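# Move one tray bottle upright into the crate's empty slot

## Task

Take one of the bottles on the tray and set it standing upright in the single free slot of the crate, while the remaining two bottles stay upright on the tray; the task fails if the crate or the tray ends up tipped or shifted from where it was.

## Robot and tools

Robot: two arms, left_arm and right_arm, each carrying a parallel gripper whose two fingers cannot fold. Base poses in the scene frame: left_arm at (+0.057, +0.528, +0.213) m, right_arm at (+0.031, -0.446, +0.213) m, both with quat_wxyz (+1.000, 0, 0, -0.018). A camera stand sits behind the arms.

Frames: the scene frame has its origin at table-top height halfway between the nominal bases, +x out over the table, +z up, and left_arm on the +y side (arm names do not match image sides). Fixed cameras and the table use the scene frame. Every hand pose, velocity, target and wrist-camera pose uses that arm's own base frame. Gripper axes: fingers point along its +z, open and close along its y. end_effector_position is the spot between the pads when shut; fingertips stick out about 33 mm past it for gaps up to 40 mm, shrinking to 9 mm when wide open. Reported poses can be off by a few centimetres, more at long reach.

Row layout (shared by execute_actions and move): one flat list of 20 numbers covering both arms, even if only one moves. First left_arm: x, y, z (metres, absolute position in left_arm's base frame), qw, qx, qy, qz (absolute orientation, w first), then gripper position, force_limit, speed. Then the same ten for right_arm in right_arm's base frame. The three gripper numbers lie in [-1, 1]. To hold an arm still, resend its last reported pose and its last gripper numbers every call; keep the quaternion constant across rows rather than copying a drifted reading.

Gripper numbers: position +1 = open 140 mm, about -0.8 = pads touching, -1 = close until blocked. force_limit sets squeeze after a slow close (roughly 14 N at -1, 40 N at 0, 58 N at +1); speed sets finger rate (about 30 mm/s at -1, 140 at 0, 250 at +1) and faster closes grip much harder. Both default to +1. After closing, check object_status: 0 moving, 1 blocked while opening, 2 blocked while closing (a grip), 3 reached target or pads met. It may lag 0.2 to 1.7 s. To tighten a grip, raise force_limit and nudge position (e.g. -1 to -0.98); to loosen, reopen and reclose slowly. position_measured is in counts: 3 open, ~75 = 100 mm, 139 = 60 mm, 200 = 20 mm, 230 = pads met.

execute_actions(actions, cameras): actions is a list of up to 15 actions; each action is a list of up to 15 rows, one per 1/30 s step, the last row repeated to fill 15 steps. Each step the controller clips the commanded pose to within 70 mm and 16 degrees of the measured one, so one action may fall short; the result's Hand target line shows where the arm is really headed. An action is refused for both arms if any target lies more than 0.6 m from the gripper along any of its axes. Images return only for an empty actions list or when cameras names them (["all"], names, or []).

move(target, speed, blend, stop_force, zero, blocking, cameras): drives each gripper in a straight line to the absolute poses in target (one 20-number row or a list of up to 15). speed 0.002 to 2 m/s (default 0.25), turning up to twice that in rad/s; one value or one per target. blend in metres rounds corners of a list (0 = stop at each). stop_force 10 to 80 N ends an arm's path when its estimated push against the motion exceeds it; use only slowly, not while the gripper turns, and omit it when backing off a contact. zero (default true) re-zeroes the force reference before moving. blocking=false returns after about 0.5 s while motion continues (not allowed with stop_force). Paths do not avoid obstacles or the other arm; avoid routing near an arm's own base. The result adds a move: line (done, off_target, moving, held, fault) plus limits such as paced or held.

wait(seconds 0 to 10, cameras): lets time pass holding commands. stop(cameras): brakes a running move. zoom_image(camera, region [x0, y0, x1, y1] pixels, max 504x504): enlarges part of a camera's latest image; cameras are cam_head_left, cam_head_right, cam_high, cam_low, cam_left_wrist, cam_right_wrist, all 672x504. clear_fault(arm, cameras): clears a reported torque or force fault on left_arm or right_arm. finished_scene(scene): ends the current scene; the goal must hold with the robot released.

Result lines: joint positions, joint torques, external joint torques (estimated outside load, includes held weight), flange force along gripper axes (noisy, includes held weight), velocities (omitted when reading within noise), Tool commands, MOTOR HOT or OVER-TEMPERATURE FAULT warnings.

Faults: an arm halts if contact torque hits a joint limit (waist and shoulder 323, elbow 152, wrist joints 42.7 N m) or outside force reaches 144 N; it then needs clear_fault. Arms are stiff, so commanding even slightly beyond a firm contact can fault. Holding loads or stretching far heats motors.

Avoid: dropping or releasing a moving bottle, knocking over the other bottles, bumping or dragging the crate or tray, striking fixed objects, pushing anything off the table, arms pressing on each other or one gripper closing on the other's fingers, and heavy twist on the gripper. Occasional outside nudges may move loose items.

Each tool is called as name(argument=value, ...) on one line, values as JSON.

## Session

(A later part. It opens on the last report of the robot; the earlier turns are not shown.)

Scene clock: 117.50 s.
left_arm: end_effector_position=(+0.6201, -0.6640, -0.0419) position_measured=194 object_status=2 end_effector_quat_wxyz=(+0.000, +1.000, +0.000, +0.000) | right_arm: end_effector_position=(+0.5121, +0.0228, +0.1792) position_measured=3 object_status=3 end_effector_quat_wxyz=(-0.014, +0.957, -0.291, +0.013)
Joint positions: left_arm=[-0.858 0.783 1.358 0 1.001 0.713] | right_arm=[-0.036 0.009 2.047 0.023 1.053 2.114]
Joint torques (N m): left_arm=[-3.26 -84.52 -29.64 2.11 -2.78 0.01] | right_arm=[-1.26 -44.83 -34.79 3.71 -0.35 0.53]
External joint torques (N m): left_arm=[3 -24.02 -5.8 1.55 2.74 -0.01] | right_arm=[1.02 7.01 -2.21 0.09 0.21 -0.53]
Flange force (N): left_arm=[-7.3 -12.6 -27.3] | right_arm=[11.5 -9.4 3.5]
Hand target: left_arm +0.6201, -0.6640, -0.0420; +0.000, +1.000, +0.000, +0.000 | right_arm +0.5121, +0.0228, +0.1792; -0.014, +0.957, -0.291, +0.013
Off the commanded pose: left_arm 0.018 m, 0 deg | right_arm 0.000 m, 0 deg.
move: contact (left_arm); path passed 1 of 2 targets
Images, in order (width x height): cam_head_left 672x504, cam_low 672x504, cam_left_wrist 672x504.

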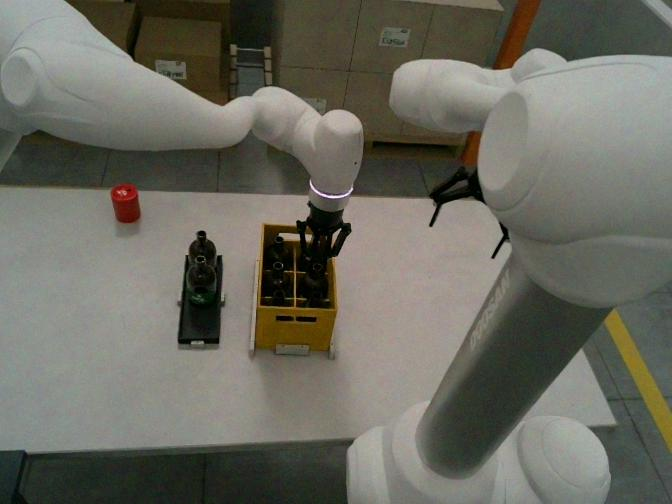

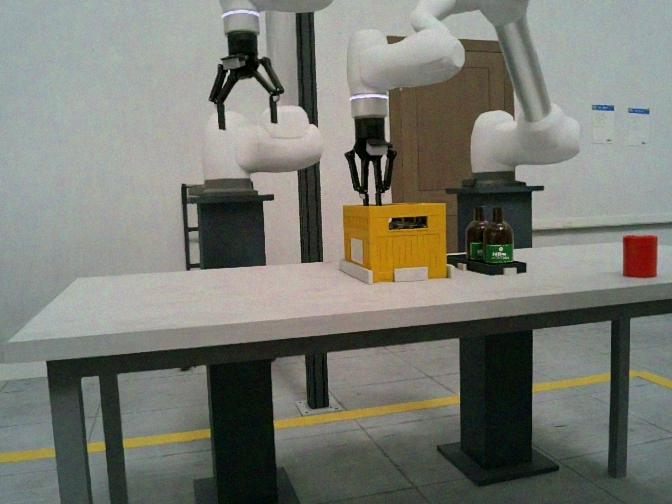

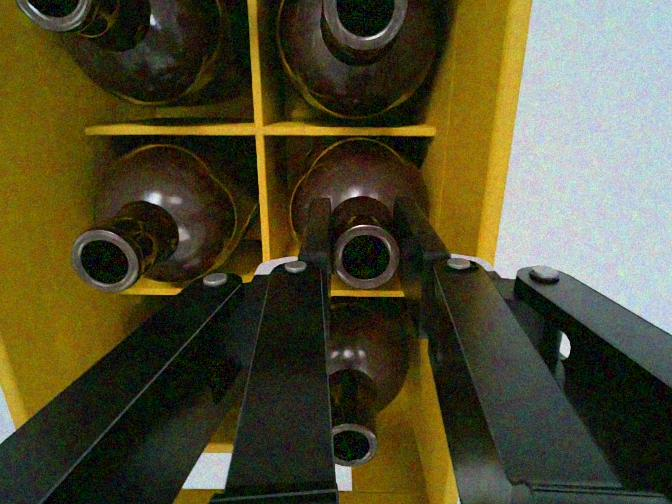

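move(target=[[0.620,-0.664,-0.042,0,1,0,0,-0.15,0.2,-1,0.5121,0.0228,0.1792,-0.014,0.957,-0.291,0.013,1,1,1],[0.620,-0.664,0.02,0,1,0,0,-0.15,0.2,-1,0.5121,0.0228,0.1792,-0.014,0.957,-0.291,0.013,1,1,1],[0.620,-0.664,0.16,0,1,0,0,-0.15,0.2,-1,0.5121,0.0228,0.1792,-0.014,0.957,-0.291,0.013,1,1,1]], speed=[0.1,0.1,0.25], blend=[0,0.01,0], cameras=["cam_left_wrist","cam_low"])

Scene clock: 126.77 s.
left_arm: end_effector_position=(+0.6200, -0.6640, +0.1599) position_measured=148 object_status=3 end_effector_quat_wxyz=(+0.000, +1.000, +0.000, +0.000) | right_arm: end_effector_position=(+0.5121, +0.0228, +0.1792) position_measured=3 object_status=3 end_effector_quat_wxyz=(-0.014, +0.957, -0.291, +0.013)
Joint positions: left_arm=[-0.858 0.642 1.213 0 1.287 0.713] | right_arm=[-0.036 0.009 2.047 0.023 1.053 2.114]
Joint torques (N m): left_arm=[1.09 -98.08 -42.54 3.96 -0.08 0.09] | right_arm=[-1.11 -44.6 -34.67 3.76 -0.37 0.55]
External joint torques (N m): left_arm=[-1.38 -3.9 2.39 0.18 0.04 -0.09] | right_arm=[1.12 6.55 -2.36 0.05 0.23 -0.55]
Flange force (N): left_arm=[-10.2 -8.5 0.6] | right_arm=[11.1 -9.2 2.9]
Hand target: left_arm +0.6200, -0.6640, +0.1600; +0.000, +1.000, +0.000, +0.000 | right_arm +0.5121, +0.0228, +0.1792; -0.014, +0.957, -0.291, +0.013
Off the commanded pose: left_arm 0.000 m, 0 deg | right_arm 0.000 m, 0 deg.
move: done
Images, in order (width x height): cam_low 672x504, cam_left_wrist 672x504.

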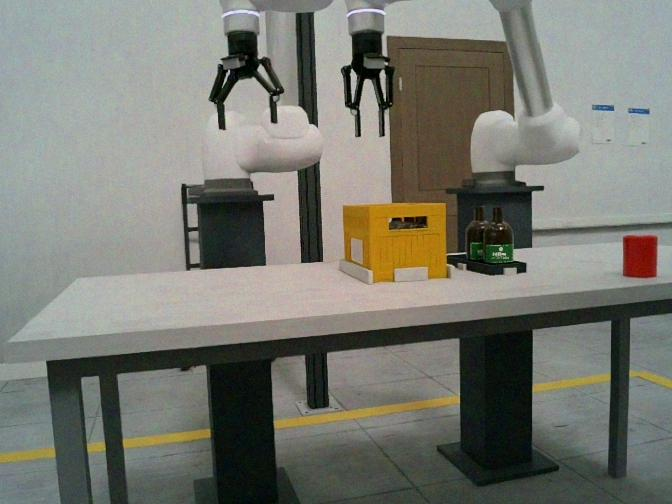

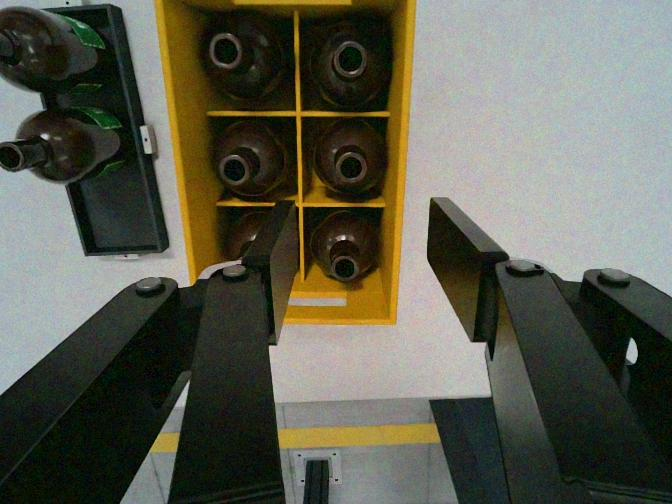

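finished_scene(scene=2)

The scene is finished: the task was done.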